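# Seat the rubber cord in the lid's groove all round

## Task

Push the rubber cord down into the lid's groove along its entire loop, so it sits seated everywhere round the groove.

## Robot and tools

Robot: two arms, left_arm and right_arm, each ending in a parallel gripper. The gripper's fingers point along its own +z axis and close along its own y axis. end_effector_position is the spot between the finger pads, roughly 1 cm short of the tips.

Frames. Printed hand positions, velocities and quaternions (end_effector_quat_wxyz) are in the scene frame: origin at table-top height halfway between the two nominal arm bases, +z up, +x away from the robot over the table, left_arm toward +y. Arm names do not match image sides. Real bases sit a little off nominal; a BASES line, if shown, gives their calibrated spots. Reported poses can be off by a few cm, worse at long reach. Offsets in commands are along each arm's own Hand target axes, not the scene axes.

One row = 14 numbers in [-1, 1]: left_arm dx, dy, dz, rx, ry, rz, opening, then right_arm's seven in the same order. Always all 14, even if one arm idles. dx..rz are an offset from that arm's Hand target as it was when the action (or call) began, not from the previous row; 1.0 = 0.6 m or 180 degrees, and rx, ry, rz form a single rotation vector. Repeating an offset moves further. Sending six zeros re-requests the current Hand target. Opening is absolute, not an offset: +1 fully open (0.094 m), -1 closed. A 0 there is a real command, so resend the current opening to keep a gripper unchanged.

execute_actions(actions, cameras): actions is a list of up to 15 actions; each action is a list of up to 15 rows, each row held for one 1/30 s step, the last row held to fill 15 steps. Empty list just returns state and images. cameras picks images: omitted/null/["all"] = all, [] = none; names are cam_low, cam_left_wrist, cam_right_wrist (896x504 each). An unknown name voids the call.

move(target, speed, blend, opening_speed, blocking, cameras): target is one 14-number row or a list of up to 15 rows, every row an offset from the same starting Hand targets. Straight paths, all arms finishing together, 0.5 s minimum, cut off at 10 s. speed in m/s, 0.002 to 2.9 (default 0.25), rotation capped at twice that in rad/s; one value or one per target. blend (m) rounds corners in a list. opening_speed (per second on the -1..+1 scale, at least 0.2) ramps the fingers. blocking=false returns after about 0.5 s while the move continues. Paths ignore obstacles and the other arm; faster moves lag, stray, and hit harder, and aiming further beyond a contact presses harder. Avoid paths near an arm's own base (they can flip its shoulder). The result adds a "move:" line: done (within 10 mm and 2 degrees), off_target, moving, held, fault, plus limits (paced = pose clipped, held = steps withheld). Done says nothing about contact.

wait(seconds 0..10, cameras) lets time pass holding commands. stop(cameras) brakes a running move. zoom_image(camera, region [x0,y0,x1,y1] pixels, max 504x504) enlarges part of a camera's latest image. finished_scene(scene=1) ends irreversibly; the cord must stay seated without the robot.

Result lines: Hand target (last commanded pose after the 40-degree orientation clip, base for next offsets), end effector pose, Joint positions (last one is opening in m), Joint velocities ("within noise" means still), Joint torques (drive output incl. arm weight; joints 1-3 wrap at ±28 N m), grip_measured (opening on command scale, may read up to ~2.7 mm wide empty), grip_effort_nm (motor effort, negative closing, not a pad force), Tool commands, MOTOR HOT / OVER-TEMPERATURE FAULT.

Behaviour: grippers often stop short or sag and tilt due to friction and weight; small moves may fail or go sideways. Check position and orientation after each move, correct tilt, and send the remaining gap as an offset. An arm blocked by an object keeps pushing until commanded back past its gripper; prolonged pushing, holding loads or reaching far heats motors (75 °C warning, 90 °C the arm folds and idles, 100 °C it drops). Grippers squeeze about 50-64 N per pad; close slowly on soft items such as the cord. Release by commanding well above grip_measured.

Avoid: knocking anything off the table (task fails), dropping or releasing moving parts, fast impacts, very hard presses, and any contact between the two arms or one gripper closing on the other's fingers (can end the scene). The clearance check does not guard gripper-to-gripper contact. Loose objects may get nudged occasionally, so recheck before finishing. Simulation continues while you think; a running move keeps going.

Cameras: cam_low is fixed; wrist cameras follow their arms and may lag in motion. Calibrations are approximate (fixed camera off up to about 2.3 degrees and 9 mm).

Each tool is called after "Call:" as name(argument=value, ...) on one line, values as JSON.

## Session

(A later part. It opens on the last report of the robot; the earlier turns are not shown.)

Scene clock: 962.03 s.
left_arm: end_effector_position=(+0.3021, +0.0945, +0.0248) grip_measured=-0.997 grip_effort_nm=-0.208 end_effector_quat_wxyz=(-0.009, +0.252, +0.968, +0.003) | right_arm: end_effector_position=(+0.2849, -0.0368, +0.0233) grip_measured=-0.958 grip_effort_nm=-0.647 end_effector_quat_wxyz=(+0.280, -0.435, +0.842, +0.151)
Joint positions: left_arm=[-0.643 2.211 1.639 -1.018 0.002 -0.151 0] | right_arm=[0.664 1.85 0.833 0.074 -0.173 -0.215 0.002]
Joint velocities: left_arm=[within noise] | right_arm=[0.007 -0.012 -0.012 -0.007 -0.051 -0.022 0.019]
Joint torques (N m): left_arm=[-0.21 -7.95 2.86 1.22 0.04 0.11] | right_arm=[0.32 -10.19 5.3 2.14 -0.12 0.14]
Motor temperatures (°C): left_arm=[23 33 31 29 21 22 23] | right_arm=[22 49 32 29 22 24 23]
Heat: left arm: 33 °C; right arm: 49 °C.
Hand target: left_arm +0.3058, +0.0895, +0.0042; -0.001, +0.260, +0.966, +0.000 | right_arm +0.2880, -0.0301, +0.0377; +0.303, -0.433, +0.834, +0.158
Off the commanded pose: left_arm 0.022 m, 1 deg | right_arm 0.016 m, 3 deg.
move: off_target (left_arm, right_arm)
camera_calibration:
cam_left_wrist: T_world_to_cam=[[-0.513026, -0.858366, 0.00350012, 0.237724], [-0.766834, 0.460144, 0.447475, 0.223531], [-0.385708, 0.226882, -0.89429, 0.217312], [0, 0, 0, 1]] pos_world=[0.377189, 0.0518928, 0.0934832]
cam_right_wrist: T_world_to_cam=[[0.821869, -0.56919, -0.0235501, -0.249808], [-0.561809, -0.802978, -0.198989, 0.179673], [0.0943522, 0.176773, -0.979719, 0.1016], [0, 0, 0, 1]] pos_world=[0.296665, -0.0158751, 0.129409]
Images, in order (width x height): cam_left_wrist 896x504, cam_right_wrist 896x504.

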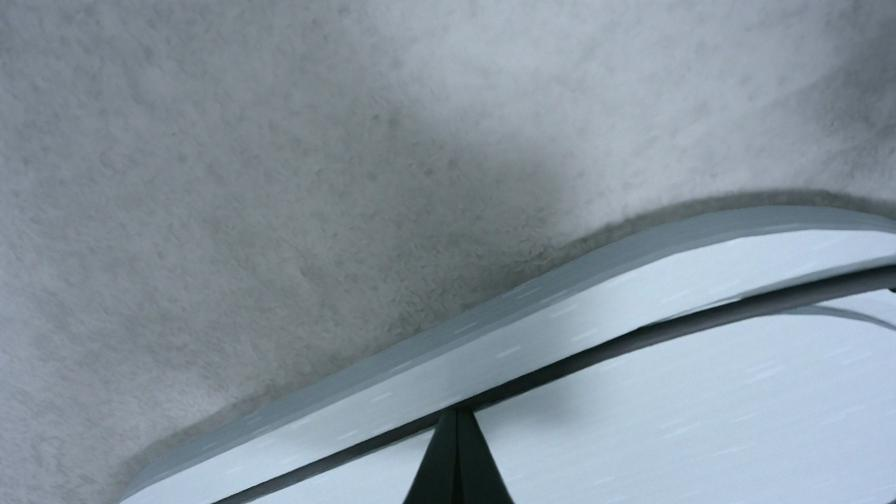

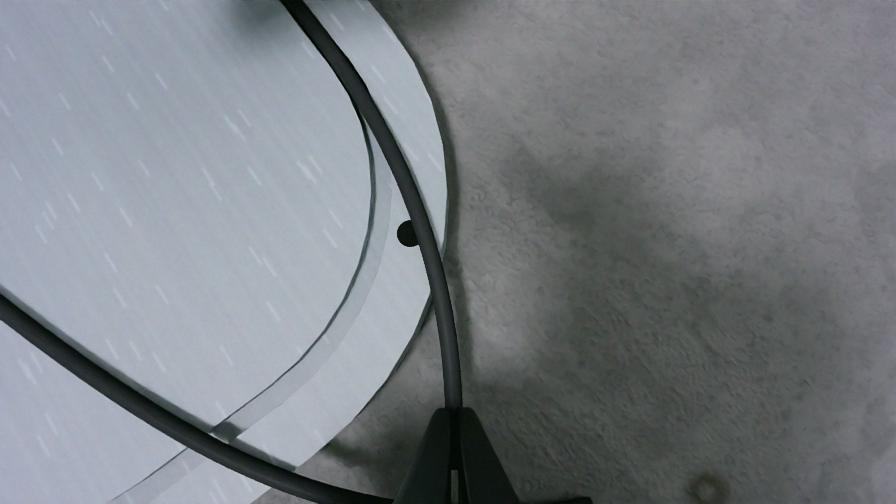

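Call:
move(target=[[0,0,-0.09,0,0,0,-1,0,0,0,0,0,0,-0.96],[-0.0305,-0.0497,-0.09,0,0,0,-1,0,0,0,0,0,0,-0.96],[-0.0097,-0.0136,-0.05,0,0,0,-1,0,0,0,0,0,0,-0.96],[-0.0097,-0.0136,0,0,0,0,-1,0,0,0,0,0,0,-0.96],[-0.0097,-0.0136,0.01,0,0,0,-1,0,0,0,0,0,0,-0.96],[-0.0097,-0.0136,-0.09,0,0,0,-1,0,0,0,0,0,0,-0.96],[-0.0388,-0.0641,-0.09,0,0,0,-1,0,0,0,0,0,0,-0.96],[-0.018,-0.028,-0.05,0,0,0,-1,0,0,0,0,0,0,-0.96],[-0.018,-0.028,0,0,0,0,-1,0,0,0,0,0,0,-0.96],[-0.018,-0.028,0.01,0,0,0,-1,0,0,0,0,0,0,-0.96],[-0.018,-0.028,-0.09,0,0,0,-1,0,0,0,0,0,0,-0.96],[-0.0471,-0.0785,-0.09,0,0,0,-1,0,0,0,0,0,0,-0.96],[-0.0263,-0.0424,-0.05,0,0,0,-1,0,0,0,0,0,0,-0.96],[-0.0263,-0.0424,0,0,0,0,-1,0,0,0,0,0,0,-0.96]], speed=[0.25,0.25,0.15,0.12,0.02,0.25,0.25,0.15,0.12,0.02,0.25,0.25,0.15,0.12], cameras=["cam_left_wrist","cam_right_wrist"])

Scene clock: 977.13 s.
left_arm: end_effector_position=(+0.2993, +0.0640, +0.0247) grip_measured=-0.997 grip_effort_nm=-0.203 end_effector_quat_wxyz=(-0.014, +0.257, +0.966, +0.009) | right_arm: end_effector_position=(+0.2827, -0.0398, +0.0214) grip_measured=-0.955 grip_effort_nm=-0.867 end_effector_quat_wxyz=(+0.277, -0.434, +0.844, +0.149)
Joint positions: left_arm=[-0.705 2.291 1.773 -1.085 -0.003 -0.203 0] | right_arm=[0.663 1.845 0.822 0.072 -0.17 -0.214 0.002]
Joint velocities: within noise
Joint torques (N m): left_arm=[0.31 -9.07 2.35 1.31 0.08 0.12] | right_arm=[0.38 -9.87 6.11 2.13 -0.16 0.11]
Motor temperatures (°C): left_arm=[23 34 32 29 21 22 23] | right_arm=[22 47 32 30 22 24 24]
Heat: left arm: 34 °C; right arm: 47 °C.
Hand target: left_arm +0.3066, +0.0596, +0.0041; -0.001, +0.260, +0.966, +0.000 | right_arm +0.2879, -0.0302, +0.0376; +0.303, -0.433, +0.834, +0.158
Off the commanded pose: left_arm 0.022 m, 2 deg | right_arm 0.020 m, 3 deg.
move: off_target (left_arm, right_arm)
camera_calibration:
cam_left_wrist: T_world_to_cam=[[-0.521903, -0.852992, -0.00460125, 0.212605], [-0.759364, 0.462147, 0.458024, 0.232808], [-0.388564, 0.242538, -0.888928, 0.22276], [0, 0, 0, 1]] pos_world=[0.374302, 0.0197306, 0.0923643]
cam_right_wrist: T_world_to_cam=[[0.819511, -0.572569, -0.0237883, -0.249242], [-0.56587, -0.801972, -0.191393, 0.176712], [0.0905083, 0.17031, -0.981225, 0.101327], [0, 0, 0, 1]] pos_world=[0.295081, -0.018247, 0.127317]
Images, in order (width x height): cam_left_wrist 896x504, cam_right_wrist 896x504.

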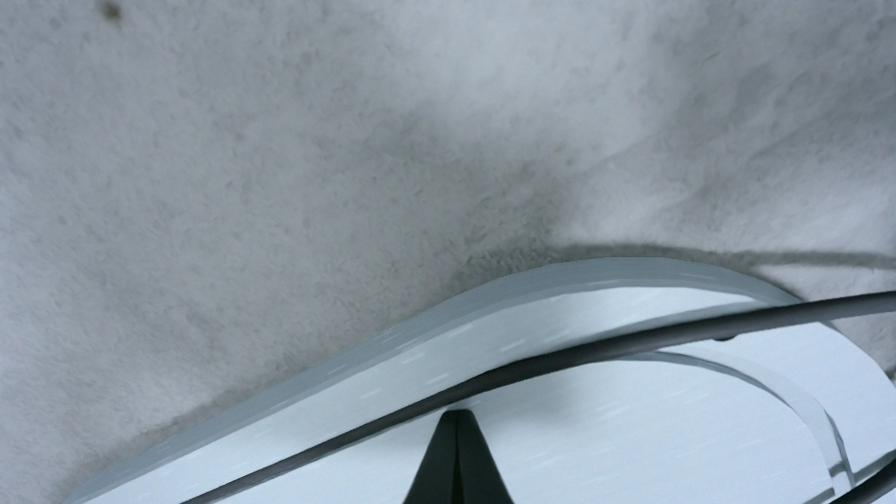

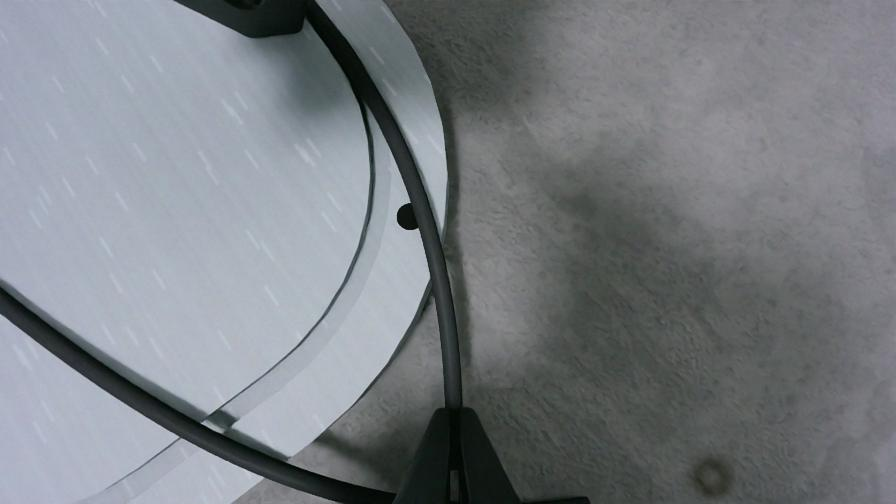

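Call:
move(target=[[0,0,-0.09,0,0,0,-1,0,0,0,0,0,0,-0.96],[0.0104,0.018,-0.12,0,0,0,-1,0,0,0,0,0,0,-0.96]], speed=[0.2,0.2], cameras=["cam_left_wrist"])

Scene clock: 982.80 s.
left_arm: end_effector_position=(+0.3001, +0.0783, +0.0516) grip_measured=-0.997 grip_effort_nm=-0.208 end_effector_quat_wxyz=(-0.027, +0.255, +0.966, +0.014) | right_arm: end_effector_position=(+0.2827, -0.0398, +0.0214) grip_measured=-0.957 grip_effort_nm=-0.891 end_effector_quat_wxyz=(+0.277, -0.434, +0.844, +0.149)
Joint positions: left_arm=[-0.678 2.258 1.825 -1.199 -0.003 -0.181 0] | right_arm=[0.663 1.845 0.822 0.073 -0.17 -0.214 0.002]
Joint velocities: within noise
Joint torques (N m): left_arm=[0.14 -15.65 7.41 0.13 0.06 0.21] | right_arm=[0.35 -9.96 6.2 2.13 -0.16 0.12]
Motor temperatures (°C): left_arm=[23 35 32 29 21 22 23] | right_arm=[22 46 32 30 22 24 24]
Heat: left arm: 35 °C; right arm: 46 °C.
Hand target: left_arm +0.3069, +0.0721, +0.0762; -0.001, +0.260, +0.966, +0.000 | right_arm +0.2879, -0.0302, +0.0376; +0.303, -0.433, +0.834, +0.158
Off the commanded pose: left_arm 0.026 m, 3 deg | right_arm 0.019 m, 3 deg.
move: off_target (left_arm, right_arm)
camera_calibration:
cam_left_wrist: T_world_to_cam=[[-0.51815, -0.855249, -0.0083096, 0.224577], [-0.750912, 0.450244, 0.483127, 0.211551], [-0.409452, 0.256572, -0.875511, 0.248024], [0, 0, 0, 1]] pos_world=[0.376775, 0.0331836, 0.116808]
Images, in order (width x height): cam_left_wrist 896x504.

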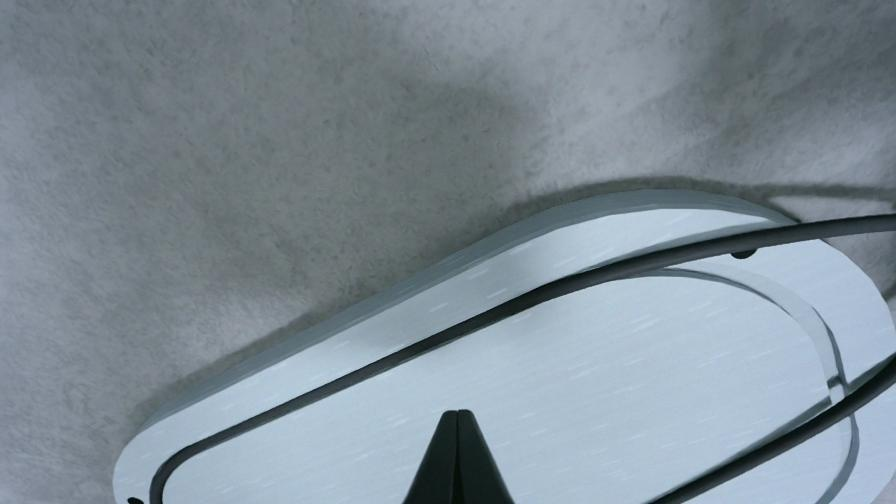

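Call:
move(target=[-0.0104,-0.018,0,0,0,0,-1,0,0,0,0,0,0,-0.96], speed=0.1, cameras=["cam_left_wrist","cam_low"])

Scene clock: 989.13 s.
left_arm: end_effector_position=(+0.3036, +0.0653, +0.0662) grip_measured=-0.997 grip_effort_nm=-0.198 end_effector_quat_wxyz=(-0.011, +0.262, +0.965, +0.007) | right_arm: end_effector_position=(+0.2828, -0.0397, +0.0215) grip_measured=-0.957 grip_effort_nm=-0.882 end_effector_quat_wxyz=(+0.277, -0.434, +0.844, +0.149)
Joint positions: left_arm=[-0.696 2.258 1.886 -1.224 -0.003 -0.185 0] | right_arm=[0.663 1.845 0.822 0.073 -0.17 -0.214 0.002]
Joint velocities: within noise
Joint torques (N m): left_arm=[-0.27 -12.15 7.83 0.27 0.08 -0.05] | right_arm=[0.35 -9.77 6.16 2.12 -0.15 0.12]
Motor temperatures (°C): left_arm=[23 37 33 28 21 22 23] | right_arm=[22 45 32 31 22 24 24]
Heat: left arm: 37 °C; right arm: 45 °C.
Hand target: left_arm +0.3069, +0.0597, +0.0762; -0.001, +0.260, +0.966, +0.000 | right_arm +0.2879, -0.0302, +0.0376; +0.303, -0.433, +0.834, +0.158
Off the commanded pose: left_arm 0.012 m, 1 deg | right_arm 0.019 m, 3 deg.
move: off_target (left_arm, right_arm)
camera_calibration:
cam_left_wrist: T_world_to_cam=[[-0.530009, -0.847987, -0.00301856, 0.218178], [-0.75697, 0.471512, 0.452407, 0.215482], [-0.382212, 0.242065, -0.891806, 0.259365], [0, 0, 0, 1]] pos_world=[0.377882, 0.0206264, 0.134476]
Images, in order (width x height): cam_low 896x504, cam_left_wrist 896x504.

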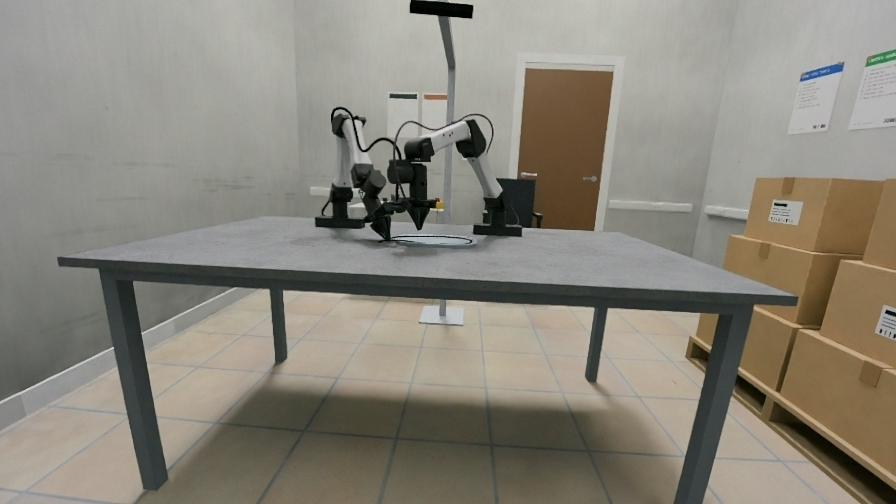

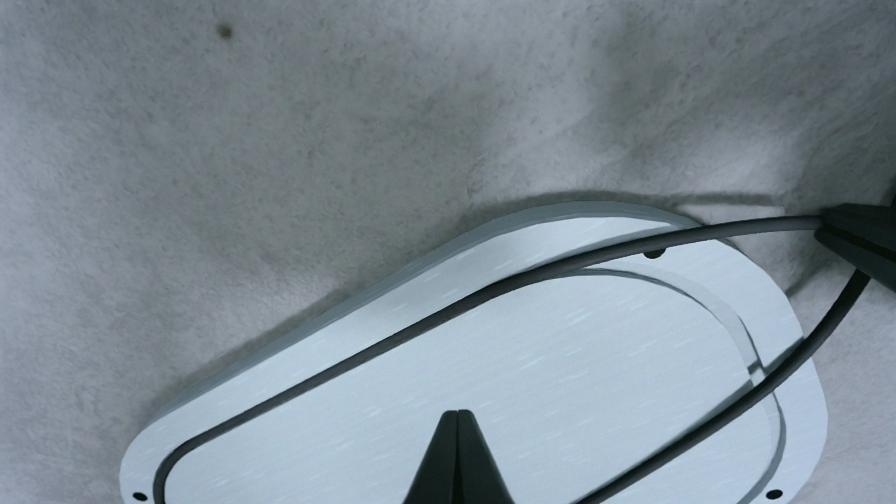

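Call:
zoom_image(camera="cam_low", region=[310, 90, 530, 260])

Call:
zoom_image(camera="cam_left_wrist", region=[380, 180, 896, 504])

Scaled by 2.291 from the camera's 896x504 image, which has a finer 1280x720 frame.

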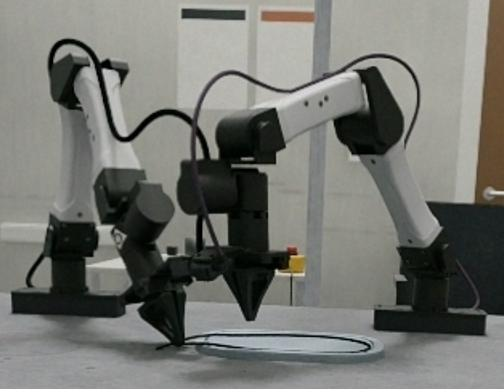

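Region (380, 180, 896, 504) is 516x324 pixels. A region can be at most 504 by 504 pixels.

Call:
move(target=[0.0333,0.0577,0.0,0,0,0,-1,0,0,0,0,0,0,-0.96], speed=0.2, cameras=[])

Call:
move(target=[0,0,0,0,0,0,-1,0,0,0,0,0,0,-0.75], opening_speed=0.3, cameras=["cam_left_wrist","cam_right_wrist"])

Scene clock: 1006.20 s.
left_arm: end_effector_position=(+0.3056, +0.1032, +0.0623) grip_measured=-0.997 grip_effort_nm=-0.203 end_effector_quat_wxyz=(-0.021, +0.253, +0.967, +0.010) | right_arm: end_effector_position=(+0.2828, -0.0397, +0.0215) grip_measured=-0.955 grip_effort_nm=-0.603 end_effector_quat_wxyz=(+0.277, -0.434, +0.844, +0.149)
Joint positions: left_arm=[-0.623 2.189 1.757 -1.186 -0.003 -0.13 0] | right_arm=[0.663 1.845 0.822 0.073 -0.17 -0.214 0.002]
Joint velocities: within noise
Joint torques (N m): left_arm=[-0.34 -15.06 4.49 0.47 0.11 0.16] | right_arm=[0.35 -9.85 6.08 2.1 -0.18 0.12]
Motor temperatures (°C): left_arm=[23 39 36 28 21 22 23] | right_arm=[22 44 32 31 22 24 24]
Heat: left arm: 39 °C; right arm: 44 °C.
Hand target: left_arm +0.3069, +0.0996, +0.0762; -0.001, +0.260, +0.966, +0.000 | right_arm +0.2879, -0.0302, +0.0376; +0.303, -0.433, +0.834, +0.158
Off the commanded pose: left_arm 0.014 m, 3 deg | right_arm 0.019 m, 3 deg.
move: off_target (left_arm, right_arm)
No camera images: "cameras" was empty.

Scene clock: 1007.10 s.
left_arm: end_effector_position=(+0.3058, +0.1030, +0.0623) grip_measured=-0.997 grip_effort_nm=-0.198 end_effector_quat_wxyz=(-0.021, +0.253, +0.967, +0.010) | right_arm: end_effector_position=(+0.2829, -0.0397, +0.0216) grip_measured=-0.753 grip_effort_nm=0.144 end_effector_quat_wxyz=(+0.277, -0.434, +0.844, +0.149)
Joint positions: left_arm=[-0.623 2.189 1.757 -1.185 -0.003 -0.129 0] | right_arm=[0.663 1.845 0.822 0.074 -0.17 -0.214 0.012]
Joint velocities: within noise
Joint torques (N m): left_arm=[-0.31 -14.97 4.14 0.44 0.09 0.16] | right_arm=[0.35 -9.85 6.11 2.11 -0.18 0.14]
Motor temperatures (°C): left_arm=[23 40 36 28 21 22 23] | right_arm=[22 44 32 31 22 24 24]
Heat: left arm: 40 °C; right arm: 44 °C.
Hand target: left_arm +0.3069, +0.0996, +0.0762; -0.001, +0.260, +0.966, +0.000 | right_arm +0.2879, -0.0302, +0.0376; +0.303, -0.433, +0.834, +0.158
Off the commanded pose: left_arm 0.014 m, 3 deg | right_arm 0.019 m, 3 deg.
move: off_target (left_arm, right_arm)
camera_calibration:
cam_left_wrist: T_world_to_cam=[[-0.514758, -0.857327, -0.00379004, 0.247669], [-0.757097, 0.452495, 0.471225, 0.201969], [-0.402279, 0.245437, -0.882005, 0.252683], [0, 0, 0, 1]] pos_world=[0.382048, 0.0589255, 0.128634]
cam_right_wrist: T_world_to_cam=[[0.819517, -0.572573, -0.0235089, -0.249298], [-0.565718, -0.8018, -0.192561, 0.17699], [0.0914057, 0.171106, -0.981003, 0.101217], [0, 0, 0, 1]] pos_world=[0.295179, -0.0181493, 0.127515]
Images, in order (width x height): cam_left_wrist 896x504, cam_right_wrist 896x504.

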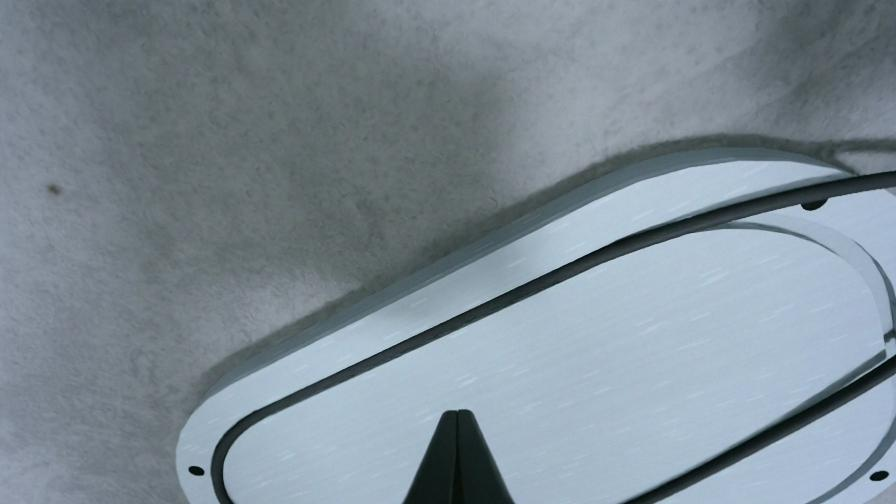

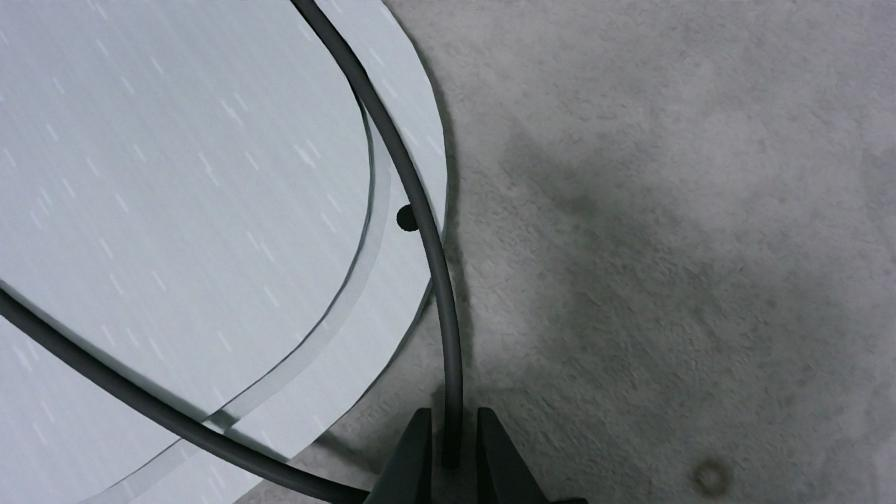

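Call:
move(target=[0,0,0.0,0,0,0,-1,0,0,-0.33,0,0,0,-0.75], speed=0.2, cameras=["cam_left_wrist","cam_right_wrist"])

Scene clock: 1013.50 s.
left_arm: end_effector_position=(+0.3060, +0.1029, +0.0623) grip_measured=-0.997 grip_effort_nm=-0.193 end_effector_quat_wxyz=(-0.020, +0.254, +0.967, +0.010) | right_arm: end_effector_position=(+0.2121, -0.1356, +0.1803) grip_measured=-0.753 grip_effort_nm=0.144 end_effector_quat_wxyz=(+0.293, -0.431, +0.839, +0.154)
Joint positions: left_arm=[-0.623 2.189 1.757 -1.183 -0.003 -0.129 0] | right_arm=[0.509 1.097 0.841 -0.684 -0.265 -0.335 0.012]
Joint velocities: within noise
Joint torques (N m): left_arm=[-0.16 -15.01 4.53 0.46 0.09 0.18] | right_arm=[-1.06 -2.88 8.96 1.75 -0.32 -0.06]
Motor temperatures (°C): left_arm=[23 43 35 27 21 22 23] | right_arm=[22 43 32 31 22 24 24]
Heat: left arm: 43 °C; right arm: 43 °C.
Hand target: left_arm +0.3069, +0.0996, +0.0762; -0.001, +0.260, +0.966, +0.000 | right_arm +0.2149, -0.1343, +0.1894; +0.303, -0.433, +0.834, +0.158
Off the commanded pose: left_arm 0.014 m, 3 deg | right_arm 0.010 m, 1 deg.
move: off_target (left_arm)
camera_calibration:
cam_left_wrist: T_world_to_cam=[[-0.515075, -0.857137, -0.00372551, 0.247701], [-0.757352, 0.453068, 0.470263, 0.202348], [-0.401392, 0.245042, -0.882519, 0.252651], [0, 0, 0, 1]] pos_world=[0.382245, 0.0587267, 0.128736]
cam_right_wrist: T_world_to_cam=[[0.818006, -0.574907, -0.0186857, -0.243294], [-0.563453, -0.794328, -0.227077, 0.0972973], [0.115705, 0.196279, -0.973698, 0.276802], [0, 0, 0, 1]] pos_world=[0.221811, -0.116916, 0.28707]
Images, in order (width x height): cam_left_wrist 896x504, cam_right_wrist 896x504.

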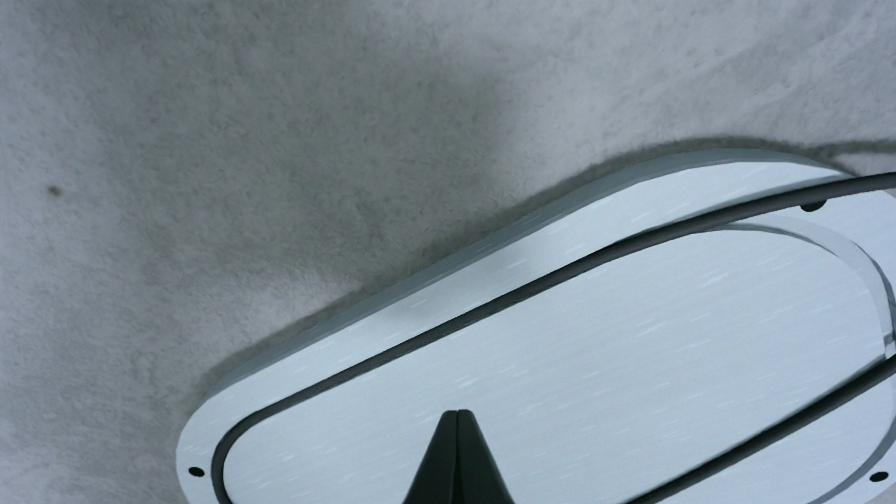

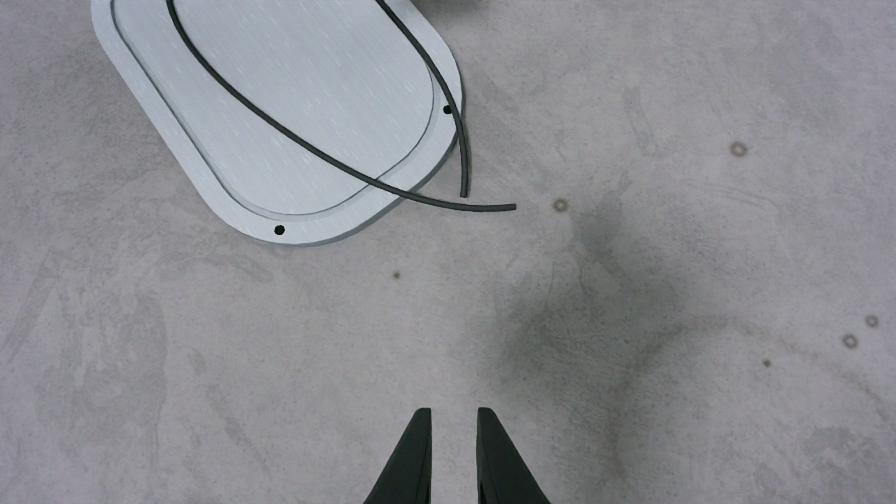

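Call:
move(target=[[-0.035,-0.0606,0.0187,0,0,0,-1,0,0,0,0,0,0,-0.75],[-0.0142,-0.0245,0.06,0,0,0,-1,0,0,0,0,0,0,-0.75],[-0.0142,-0.0245,0.12,0,0,0,-1,0,0,0,0,0,0,-0.75],[-0.0142,-0.0245,0.13,0,0,0,-1,0,0,0,0,0,0,-0.75],[-0.0142,-0.0245,0.03,0,0,0,-1,0,0,0,0,0,0,-0.75],[-0.0433,-0.075,0.03,0,0,0,-1,0,0,0,0,0,0,-0.75],[-0.0225,-0.0389,0.06,0,0,0,-1,0,0,0,0,0,0,-0.75],[-0.0225,-0.0389,0.12,0,0,0,-1,0,0,0,0,0,0,-0.75]], speed=[0.25,0.2,0.12,0.02,0.25,0.25,0.15,0.12], cameras=["cam_left_wrist","cam_right_wrist"])

Scene clock: 1029.90 s.
left_arm: end_effector_position=(+0.3031, +0.0785, +0.0248) grip_measured=-0.997 grip_effort_nm=-0.203 end_effector_quat_wxyz=(-0.011, +0.252, +0.968, +0.005) | right_arm: end_effector_position=(+0.2118, -0.1357, +0.1801) grip_measured=-0.753 grip_effort_nm=0.144 end_effector_quat_wxyz=(+0.293, -0.431, +0.839, +0.155)
Joint positions: left_arm=[-0.672 2.258 1.719 -1.056 0 -0.181 0] | right_arm=[0.508 1.097 0.841 -0.686 -0.265 -0.335 0.012]
Joint velocities: within noise
Joint torques (N m): left_arm=[-0.21 -8.72 2.36 1.31 0.07 0.16] | right_arm=[-1.09 -2.82 9.05 1.76 -0.31 -0.03]
Motor temperatures (°C): left_arm=[23 47 35 27 21 22 23] | right_arm=[22 39 34 31 22 24 23]
Heat: left arm: 47 °C; right arm: 39 °C.
Hand target: left_arm +0.3067, +0.0726, +0.0042; -0.001, +0.260, +0.966, +0.000 | right_arm +0.2150, -0.1344, +0.1894; +0.303, -0.433, +0.834, +0.158
Off the commanded pose: left_arm 0.022 m, 2 deg | right_arm 0.010 m, 1 deg.
move: off_target (left_arm)
camera_calibration:
cam_left_wrist: T_world_to_cam=[[-0.512639, -0.858604, 0.000101516, 0.224432], [-0.765476, 0.457089, 0.452898, 0.231334], [-0.388907, 0.232095, -0.891562, 0.22182], [0, 0, 0, 1]] pos_world=[0.3784, 0.0354745, 0.0929732]
cam_right_wrist: T_world_to_cam=[[0.818354, -0.574387, -0.019394, -0.243034], [-0.563215, -0.794806, -0.225992, 0.0967555], [0.114393, 0.195865, -0.973936, 0.276835], [0, 0, 0, 1]] pos_world=[0.221714, -0.116916, 0.286772]
Images, in order (width x height): cam_left_wrist 896x504, cam_right_wrist 896x504.

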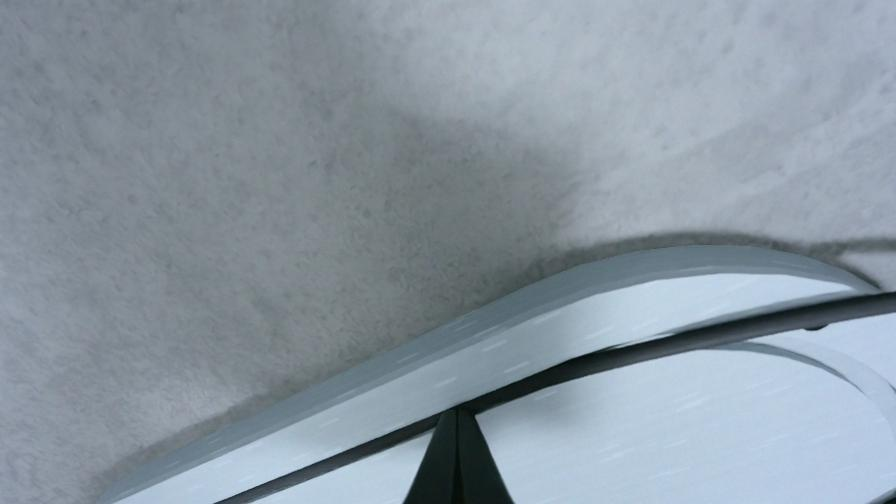

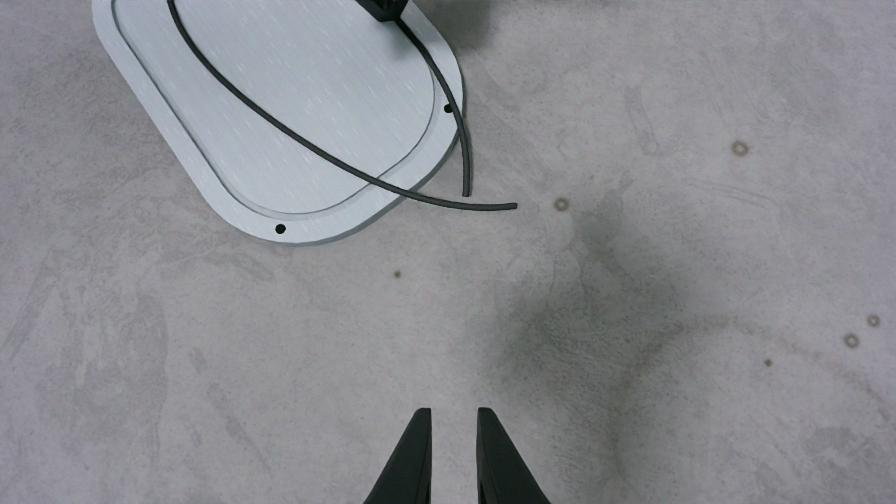

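Call:
move(target=[[0,0,-0.09,0,0,0,-1,0,0,0,0,0,0,-0.75],[-0.0295,-0.0502,-0.09,0,0,0,-1,0,0,0,0,0,0,-0.75],[-0.0087,-0.0141,-0.05,0,0,0,-1,0,0,0,0,0,0,-0.75],[-0.0087,-0.0141,0,0,0,0,-1,0,0,0,0,0,0,-0.75],[-0.0087,-0.0141,0.01,0,0,0,-1,0,0,0,0,0,0,-0.75],[-0.0087,-0.0141,-0.09,0,0,0,-1,0,0,0,0,0,0,-0.75],[-0.0382,-0.0644,-0.09,0,0,0,-1,0,0,0,0,0,0,-0.75],[-0.0174,-0.0282,-0.05,0,0,0,-1,0,0,0,0,0,0,-0.75],[-0.0174,-0.0282,0,0,0,0,-1,0,0,0,0,0,0,-0.75]], speed=[0.25,0.25,0.15,0.12,0.02,0.25,0.25,0.15,0.12], cameras=["cam_left_wrist"])

Scene clock: 1037.47 s.
left_arm: end_effector_position=(+0.3008, +0.0584, +0.0248) grip_measured=-0.997 grip_effort_nm=-0.203 end_effector_quat_wxyz=(-0.016, +0.254, +0.967, +0.005) | right_arm: end_effector_position=(+0.2117, -0.1357, +0.1801) grip_measured=-0.753 grip_effort_nm=0.139 end_effector_quat_wxyz=(+0.293, -0.431, +0.839, +0.155)
Joint positions: left_arm=[-0.709 2.311 1.808 -1.1 0.006 -0.214 0] | right_arm=[0.508 1.097 0.841 -0.686 -0.266 -0.335 0.012]
Joint velocities: within noise
Joint torques (N m): left_arm=[-0.03 -9.26 2.45 1.27 0.02 0.11] | right_arm=[-1.05 -2.78 9.02 1.78 -0.3 -0.06]
Motor temperatures (°C): left_arm=[23 45 34 28 21 22 23] | right_arm=[22 38 35 30 22 24 23]
Heat: left arm: 45 °C; right arm: 38 °C.
Hand target: left_arm +0.3072, +0.0528, +0.0041; -0.001, +0.260, +0.966, +0.000 | right_arm +0.2149, -0.1344, +0.1894; +0.303, -0.433, +0.834, +0.158
Off the commanded pose: left_arm 0.022 m, 2 deg | right_arm 0.010 m, 1 deg.
move: off_target (left_arm)
camera_calibration:
cam_left_wrist: T_world_to_cam=[[-0.51547, -0.856899, 0.00393402, 0.206634], [-0.760034, 0.459312, 0.459762, 0.236837], [-0.395776, 0.234003, -0.888034, 0.22742], [0, 0, 0, 1]] pos_world=[0.376525, 0.0150656, 0.0922555]
Images, in order (width x height): cam_left_wrist 896x504.

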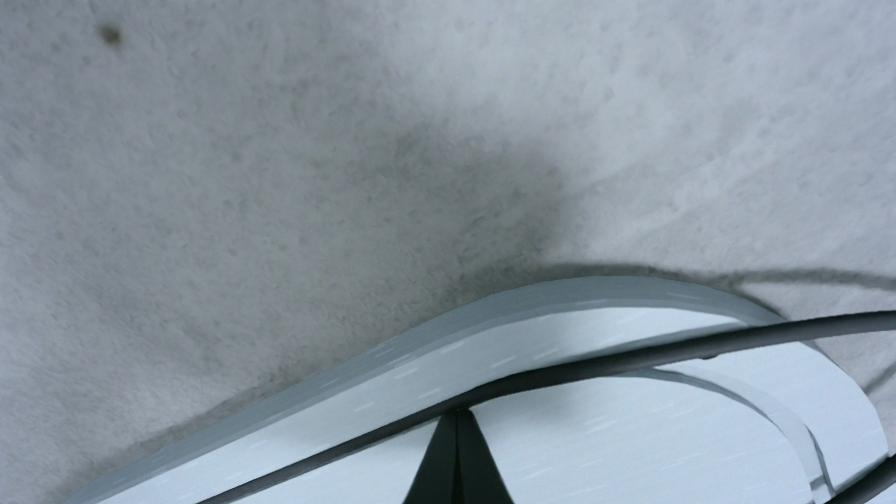

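Call:
move(target=[0,0,-0.11,0,0,0,-1,0,0,0,0,0,0,-0.75], speed=0.2, cameras=["cam_left_wrist"])

Call:
zoom_image(camera="cam_left_wrist", region=[250, 150, 750, 450])

Scene clock: 1043.40 s.
left_arm: end_effector_position=(+0.3011, +0.0581, +0.0495) grip_measured=-0.997 grip_effort_nm=-0.193 end_effector_quat_wxyz=(-0.024, +0.254, +0.967, +0.009) | right_arm: end_effector_position=(+0.2117, -0.1357, +0.1801) grip_measured=-0.753 grip_effort_nm=0.139 end_effector_quat_wxyz=(+0.293, -0.431, +0.839, +0.155)
Joint positions: left_arm=[-0.709 2.308 1.904 -1.216 0.006 -0.213 0] | right_arm=[0.508 1.097 0.841 -0.686 -0.266 -0.336 0.012]
Joint velocities: within noise
Joint torques (N m): left_arm=[-0.01 -14.86 7.72 0.27 -0.06 0.13] | right_arm=[-1.17 -2.78 9.01 1.77 -0.31 -0.04]
Motor temperatures (°C): left_arm=[23 43 34 28 21 22 23] | right_arm=[22 38 35 30 22 24 23]
Heat: left arm: 43 °C; right arm: 38 °C.
Hand target: left_arm +0.3074, +0.0527, +0.0702; -0.001, +0.260, +0.966, +0.000 | right_arm +0.2149, -0.1344, +0.1894; +0.303, -0.433, +0.834, +0.158
Off the commanded pose: left_arm 0.022 m, 3 deg | right_arm 0.010 m, 1 deg.
move: off_target (left_arm)
camera_calibration:
cam_left_wrist: T_world_to_cam=[[-0.516139, -0.856505, 0.000661368, 0.206866], [-0.753389, 0.454367, 0.475348, 0.223244], [-0.407438, 0.244847, -0.879798, 0.252077], [0, 0, 0, 1]] pos_world=[0.377667, 0.0140266, 0.115521]
Images, in order (width x height): cam_left_wrist 896x504.

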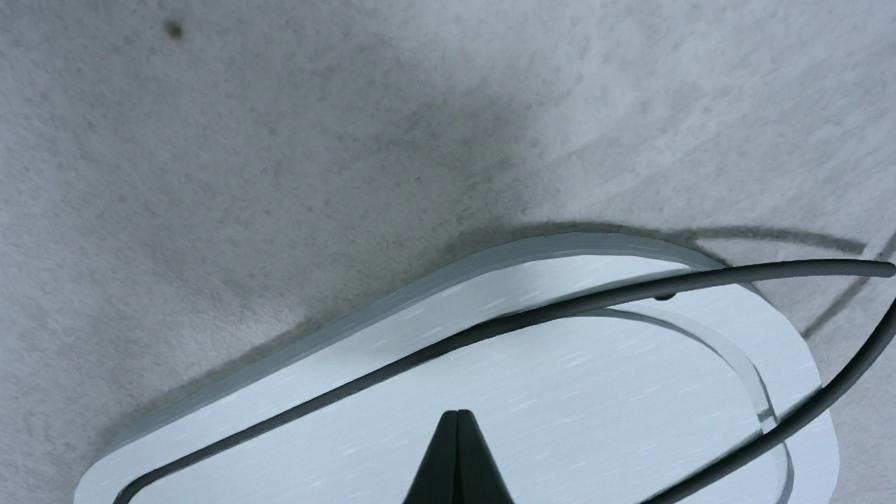

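Scaled by 1.008 from the camera's 896x504 image, which has a finer 1280x720 frame.

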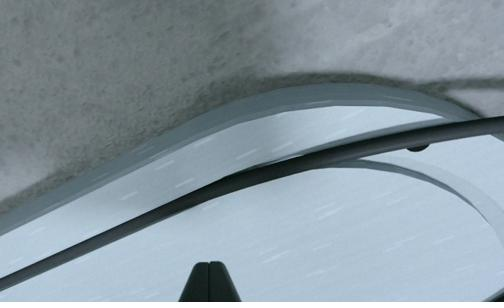

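Call:
move(target=[[-0.0191,-0.0198,0,0,0,0,-1,0,0,0,0,0,0,-0.75],[0.0017,0.0163,0.05,0,0,0,-1,0,0,0,0,0,0,-0.75],[0.0017,0.0163,0.11,0,0,0,-1,0,0,0,0,0,0,-0.75]], speed=[0.2,0.15,0.1], cameras=["cam_left_wrist"])

Scene clock: 1059.40 s.
left_arm: end_effector_position=(+0.3022, +0.0678, +0.0249) grip_measured=-0.997 grip_effort_nm=-0.198 end_effector_quat_wxyz=(-0.020, +0.254, +0.967, +0.006) | right_arm: end_effector_position=(+0.2117, -0.1357, +0.1801) grip_measured=-0.753 grip_effort_nm=0.144 end_effector_quat_wxyz=(+0.293, -0.431, +0.839, +0.155)
Joint positions: left_arm=[-0.689 2.299 1.788 -1.101 0.007 -0.194 0] | right_arm=[0.508 1.097 0.841 -0.686 -0.266 -0.336 0.012]
Joint velocities: within noise
Joint torques (N m): left_arm=[0.03 -9.11 2.7 1.44 -0.05 0.15] | right_arm=[-1.03 -2.88 9.03 1.74 -0.31 -0.02]
Motor temperatures (°C): left_arm=[23 45 35 27 21 22 23] | right_arm=[22 36 36 30 22 24 23]
Heat: left arm: 45 °C; right arm: 36 °C.
Hand target: left_arm +0.3113, +0.0617, +0.0041; -0.001, +0.260, +0.966, +0.000 | right_arm +0.2149, -0.1344, +0.1894; +0.303, -0.433, +0.834, +0.158
Off the commanded pose: left_arm 0.023 m, 2 deg | right_arm 0.010 m, 1 deg.
move: off_target (left_arm)
camera_calibration:
cam_left_wrist: T_world_to_cam=[[-0.516349, -0.856367, 0.00449851, 0.215596], [-0.755572, 0.458035, 0.46831, 0.232065], [-0.403106, 0.238412, -0.883553, 0.227699], [0, 0, 0, 1]] pos_world=[0.378452, 0.0240493, 0.0915356]
Images, in order (width x height): cam_left_wrist 896x504.

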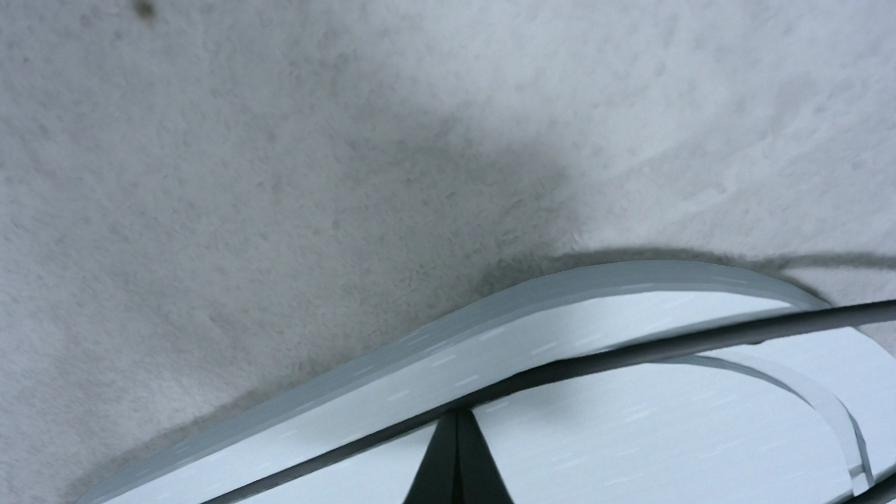

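Call:
move(target=[[0,0,-0.11,0,0,0,-1,0,0,0,0,0,0,-0.75],[-0.0304,-0.0459,-0.11,0,0,0,-1,0,0,0,0,0,0,-0.75],[-0.0096,-0.0098,-0.06,0,0,0,-1,0,0,0,0,0,0,-0.75],[-0.0096,-0.0098,0,0,0,0,-1,0,0,0,0,0,0,-0.75],[-0.0096,-0.0098,0.01,0,0,0,-1,0,0,0,0,0,0,-0.75]], speed=[0.25,0.25,0.15,0.12,0.02], cameras=["cam_left_wrist"])

Scene clock: 1067.10 s.
left_arm: end_effector_position=(+0.3077, +0.0597, +0.0247) grip_measured=-0.997 grip_effort_nm=-0.203 end_effector_quat_wxyz=(-0.012, +0.253, +0.967, +0.003) | right_arm: end_effector_position=(+0.2117, -0.1357, +0.1801) grip_measured=-0.753 grip_effort_nm=0.139 end_effector_quat_wxyz=(+0.293, -0.431, +0.839, +0.155)
Joint positions: left_arm=[-0.696 2.321 1.825 -1.1 0.005 -0.203 0] | right_arm=[0.508 1.097 0.841 -0.686 -0.266 -0.336 0.012]
Joint velocities: within noise
Joint torques (N m): left_arm=[-0.24 -8.12 2.1 1.46 0.03 0.17] | right_arm=[-1.09 -2.89 8.99 1.77 -0.3 -0.01]
Motor temperatures (°C): left_arm=[23 44 35 28 21 22 23] | right_arm=[22 35 36 30 22 24 23]
Heat: left arm: 44 °C; right arm: 36 °C.
Hand target: left_arm +0.3133, +0.0537, -0.0018; -0.001, +0.260, +0.966, +0.000 | right_arm +0.2149, -0.1344, +0.1894; +0.303, -0.433, +0.834, +0.158
Off the commanded pose: left_arm 0.028 m, 2 deg | right_arm 0.010 m, 1 deg.
move: off_target (left_arm)
camera_calibration:
cam_left_wrist: T_world_to_cam=[[-0.514495, -0.857482, 0.00450126, 0.211079], [-0.763454, 0.460456, 0.452899, 0.242741], [-0.390426, 0.229578, -0.89155, 0.228431], [0, 0, 0, 1]] pos_world=[0.383106, 0.0167821, 0.0927706]
Images, in order (width x height): cam_left_wrist 896x504.

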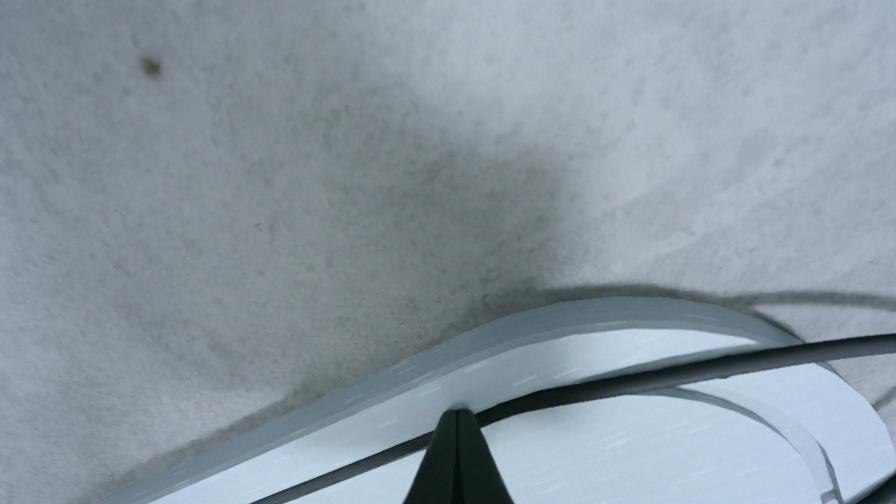

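Call:
move(target=[[0,0,-0.11,0,0,0,-1,0,0,0,0,0,0,-0.75],[-0.015,-0.0461,-0.11,0,0,0,-1,0,0,0,0,0,0,-0.75],[0.0065,-0.0063,-0.045,0,0,0,-1,0,0,0,0,0,0,-0.75]], speed=[0.25,0.25,0.1], cameras=["cam_left_wrist"])

Scene clock: 1073.70 s.
left_arm: end_effector_position=(+0.3018, +0.0535, +0.0264) grip_measured=-0.997 grip_effort_nm=-0.203 end_effector_quat_wxyz=(-0.018, +0.257, +0.966, +0.005) | right_arm: end_effector_position=(+0.2117, -0.1357, +0.1801) grip_measured=-0.753 grip_effort_nm=0.139 end_effector_quat_wxyz=(+0.293, -0.431, +0.839, +0.155)
Joint positions: left_arm=[-0.714 2.331 1.849 -1.126 0.009 -0.214 0] | right_arm=[0.508 1.097 0.841 -0.686 -0.266 -0.336 0.012]
Joint velocities: within noise
Joint torques (N m): left_arm=[0.51 -13.08 3.52 0.82 -0.01 0.18] | right_arm=[-1.09 -2.93 9.06 1.76 -0.31 -0.05]
Motor temperatures (°C): left_arm=[23 42 34 28 21 22 23] | right_arm=[22 35 37 30 22 24 23]
Heat: left arm: 42 °C; right arm: 37 °C.
Hand target: left_arm +0.3081, +0.0524, +0.0252; -0.001, +0.260, +0.966, +0.000 | right_arm +0.2150, -0.1344, +0.1894; +0.303, -0.433, +0.834, +0.158
Off the commanded pose: left_arm 0.006 m, 2 deg | right_arm 0.010 m, 1 deg.
move: done
camera_calibration:
cam_left_wrist: T_world_to_cam=[[-0.520259, -0.853989, 0.00578387, 0.204257], [-0.75503, 0.463116, 0.46417, 0.237239], [-0.399074, 0.237122, -0.885727, 0.23116], [0, 0, 0, 1]] pos_world=[0.377639, 0.00975108, 0.0934444]
Images, in order (width x height): cam_left_wrist 896x504.

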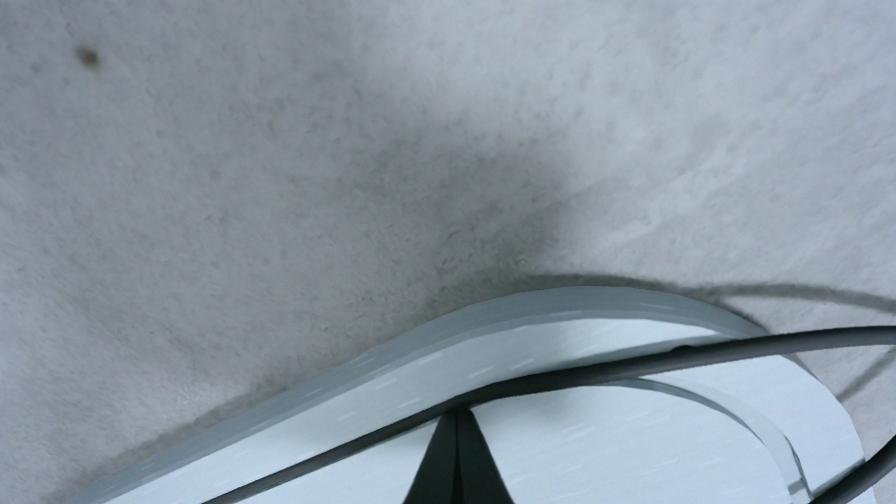

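Call:
move(target=[0.0,0.002,0.045,0,0,0,-1,0,0,0,0,0,0,-0.75], speed=0.08, cameras=["cam_left_wrist"])

Call:
zoom_image(camera="cam_left_wrist", region=[350, 240, 760, 470])

Scene clock: 1079.07 s.
left_arm: end_effector_position=(+0.3023, +0.0545, +0.0244) grip_measured=-0.997 grip_effort_nm=-0.203 end_effector_quat_wxyz=(-0.008, +0.257, +0.966, +0.000) | right_arm: end_effector_position=(+0.2117, -0.1357, +0.1801) grip_measured=-0.753 grip_effort_nm=0.139 end_effector_quat_wxyz=(+0.293, -0.431, +0.839, +0.155)
Joint positions: left_arm=[-0.712 2.308 1.802 -1.079 0.008 -0.211 0] | right_arm=[0.508 1.097 0.841 -0.686 -0.266 -0.336 0.012]
Joint velocities: within noise
Joint torques (N m): left_arm=[0.4 -8.16 2.3 1.32 -0.02 0.17] | right_arm=[-1.09 -2.86 9.03 1.76 -0.32 -0.05]
Motor temperatures (°C): left_arm=[23 43 34 28 21 22 23] | right_arm=[22 35 37 30 22 24 23]
Heat: left arm: 43 °C; right arm: 37 °C.
Hand target: left_arm +0.3087, +0.0536, -0.0019; -0.001, +0.260, +0.966, +0.000 | right_arm +0.2150, -0.1344, +0.1894; +0.303, -0.433, +0.834, +0.158
Off the commanded pose: left_arm 0.027 m, 1 deg | right_arm 0.010 m, 1 deg.
move: off_target (left_arm)
camera_calibration:
cam_left_wrist: T_world_to_cam=[[-0.520736, -0.853664, 0.00958365, 0.2054], [-0.762557, 0.470149, 0.444372, 0.240475], [-0.38385, 0.224092, -0.895791, 0.225739], [0, 0, 0, 1]] pos_world=[0.376985, 0.0116971, 0.0933864]
Images, in order (width x height): cam_left_wrist 896x504.

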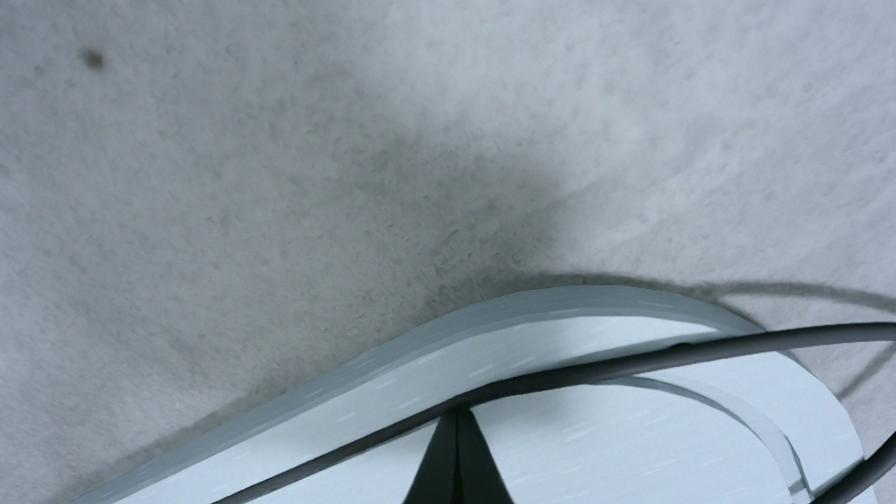

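Scaled by 1.229 from the camera's 896x504 image, which has a finer 1280x720 frame.

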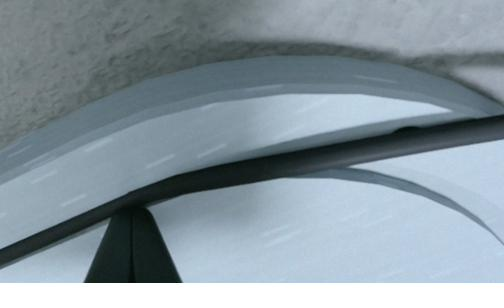

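Call:
move(target=[0,0,0,0,0,0,-1,0.0119,0.0037,0.2703,0,-0.1,0,-0.75], speed=0.15, cameras=["cam_left_wrist","cam_right_wrist","cam_low"])

Scene clock: 1094.37 s.
left_arm: end_effector_position=(+0.3023, +0.0545, +0.0244) grip_measured=-0.997 grip_effort_nm=-0.198 end_effector_quat_wxyz=(-0.008, +0.257, +0.966, +0.000) | right_arm: end_effector_position=(+0.2703, -0.0562, +0.0589) grip_measured=-0.753 grip_effort_nm=0.149 end_effector_quat_wxyz=(+0.423, -0.406, +0.780, +0.217)
Joint positions: left_arm=[-0.712 2.308 1.802 -1.079 0.008 -0.211 0] | right_arm=[0.606 1.697 0.472 0.621 -0.274 -0.19 0.012]
Joint velocities: within noise
Joint torques (N m): left_arm=[0.35 -8.25 2.26 1.3 -0.04 0.21] | right_arm=[0.34 -4.72 4.88 2.65 -0.15 0.17]
Motor temperatures (°C): left_arm=[23 41 33 29 21 22 23] | right_arm=[22 34 37 31 22 24 23]
Heat: left arm: 41 °C; right arm: 37 °C.
Hand target: left_arm +0.3088, +0.0535, -0.0019; -0.001, +0.260, +0.966, +0.000 | right_arm +0.2697, -0.0522, +0.0604; +0.430, -0.403, +0.776, +0.224
Off the commanded pose: left_arm 0.027 m, 1 deg | right_arm 0.004 m, 1 deg.
move: off_target (left_arm)
camera_calibration:
cam_left_wrist: T_world_to_cam=[[-0.521026, -0.853486, 0.00967404, 0.205498], [-0.762515, 0.470524, 0.444046, 0.240484], [-0.383539, 0.223983, -0.895952, 0.225638], [0, 0, 0, 1]] pos_world=[0.376984, 0.0116973, 0.093387]
cam_right_wrist: T_world_to_cam=[[0.823467, -0.56734, -0.00524909, -0.249414], [-0.487495, -0.702783, -0.518117, 0.167284], [0.290259, 0.429211, -0.855294, 0.0951953], [0, 0, 0, 1]] pos_world=[0.259303, -0.0647973, 0.166783]

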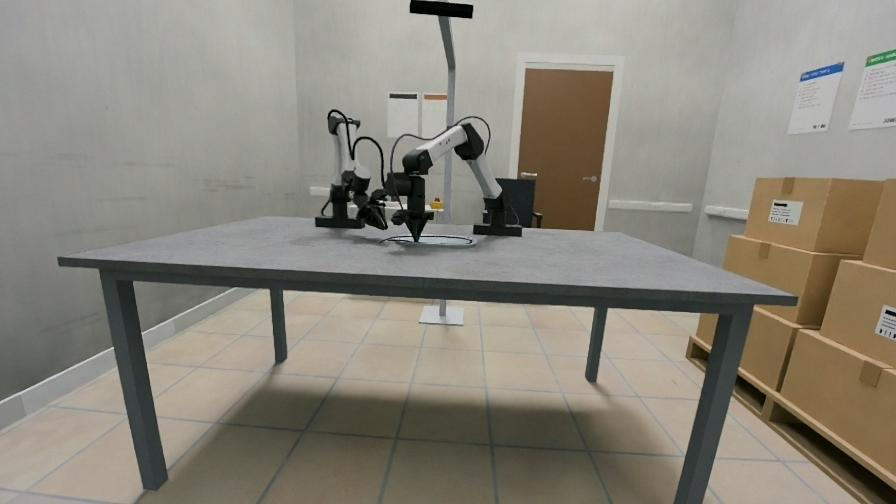

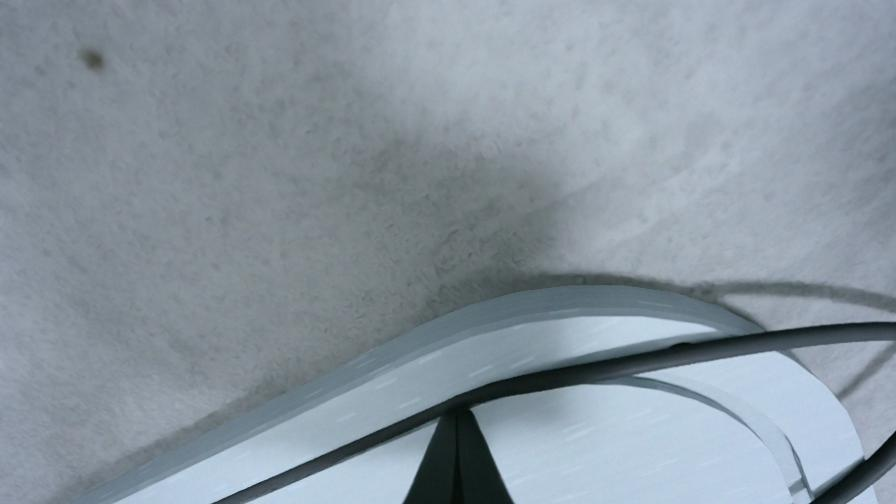

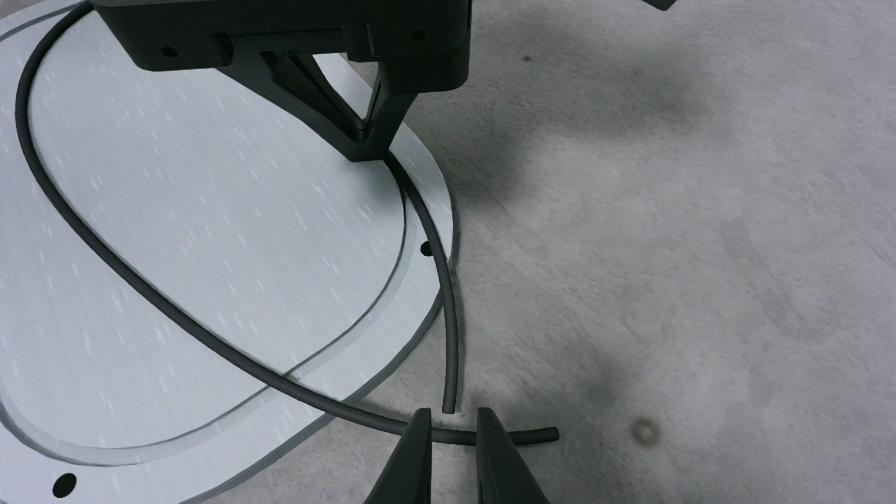

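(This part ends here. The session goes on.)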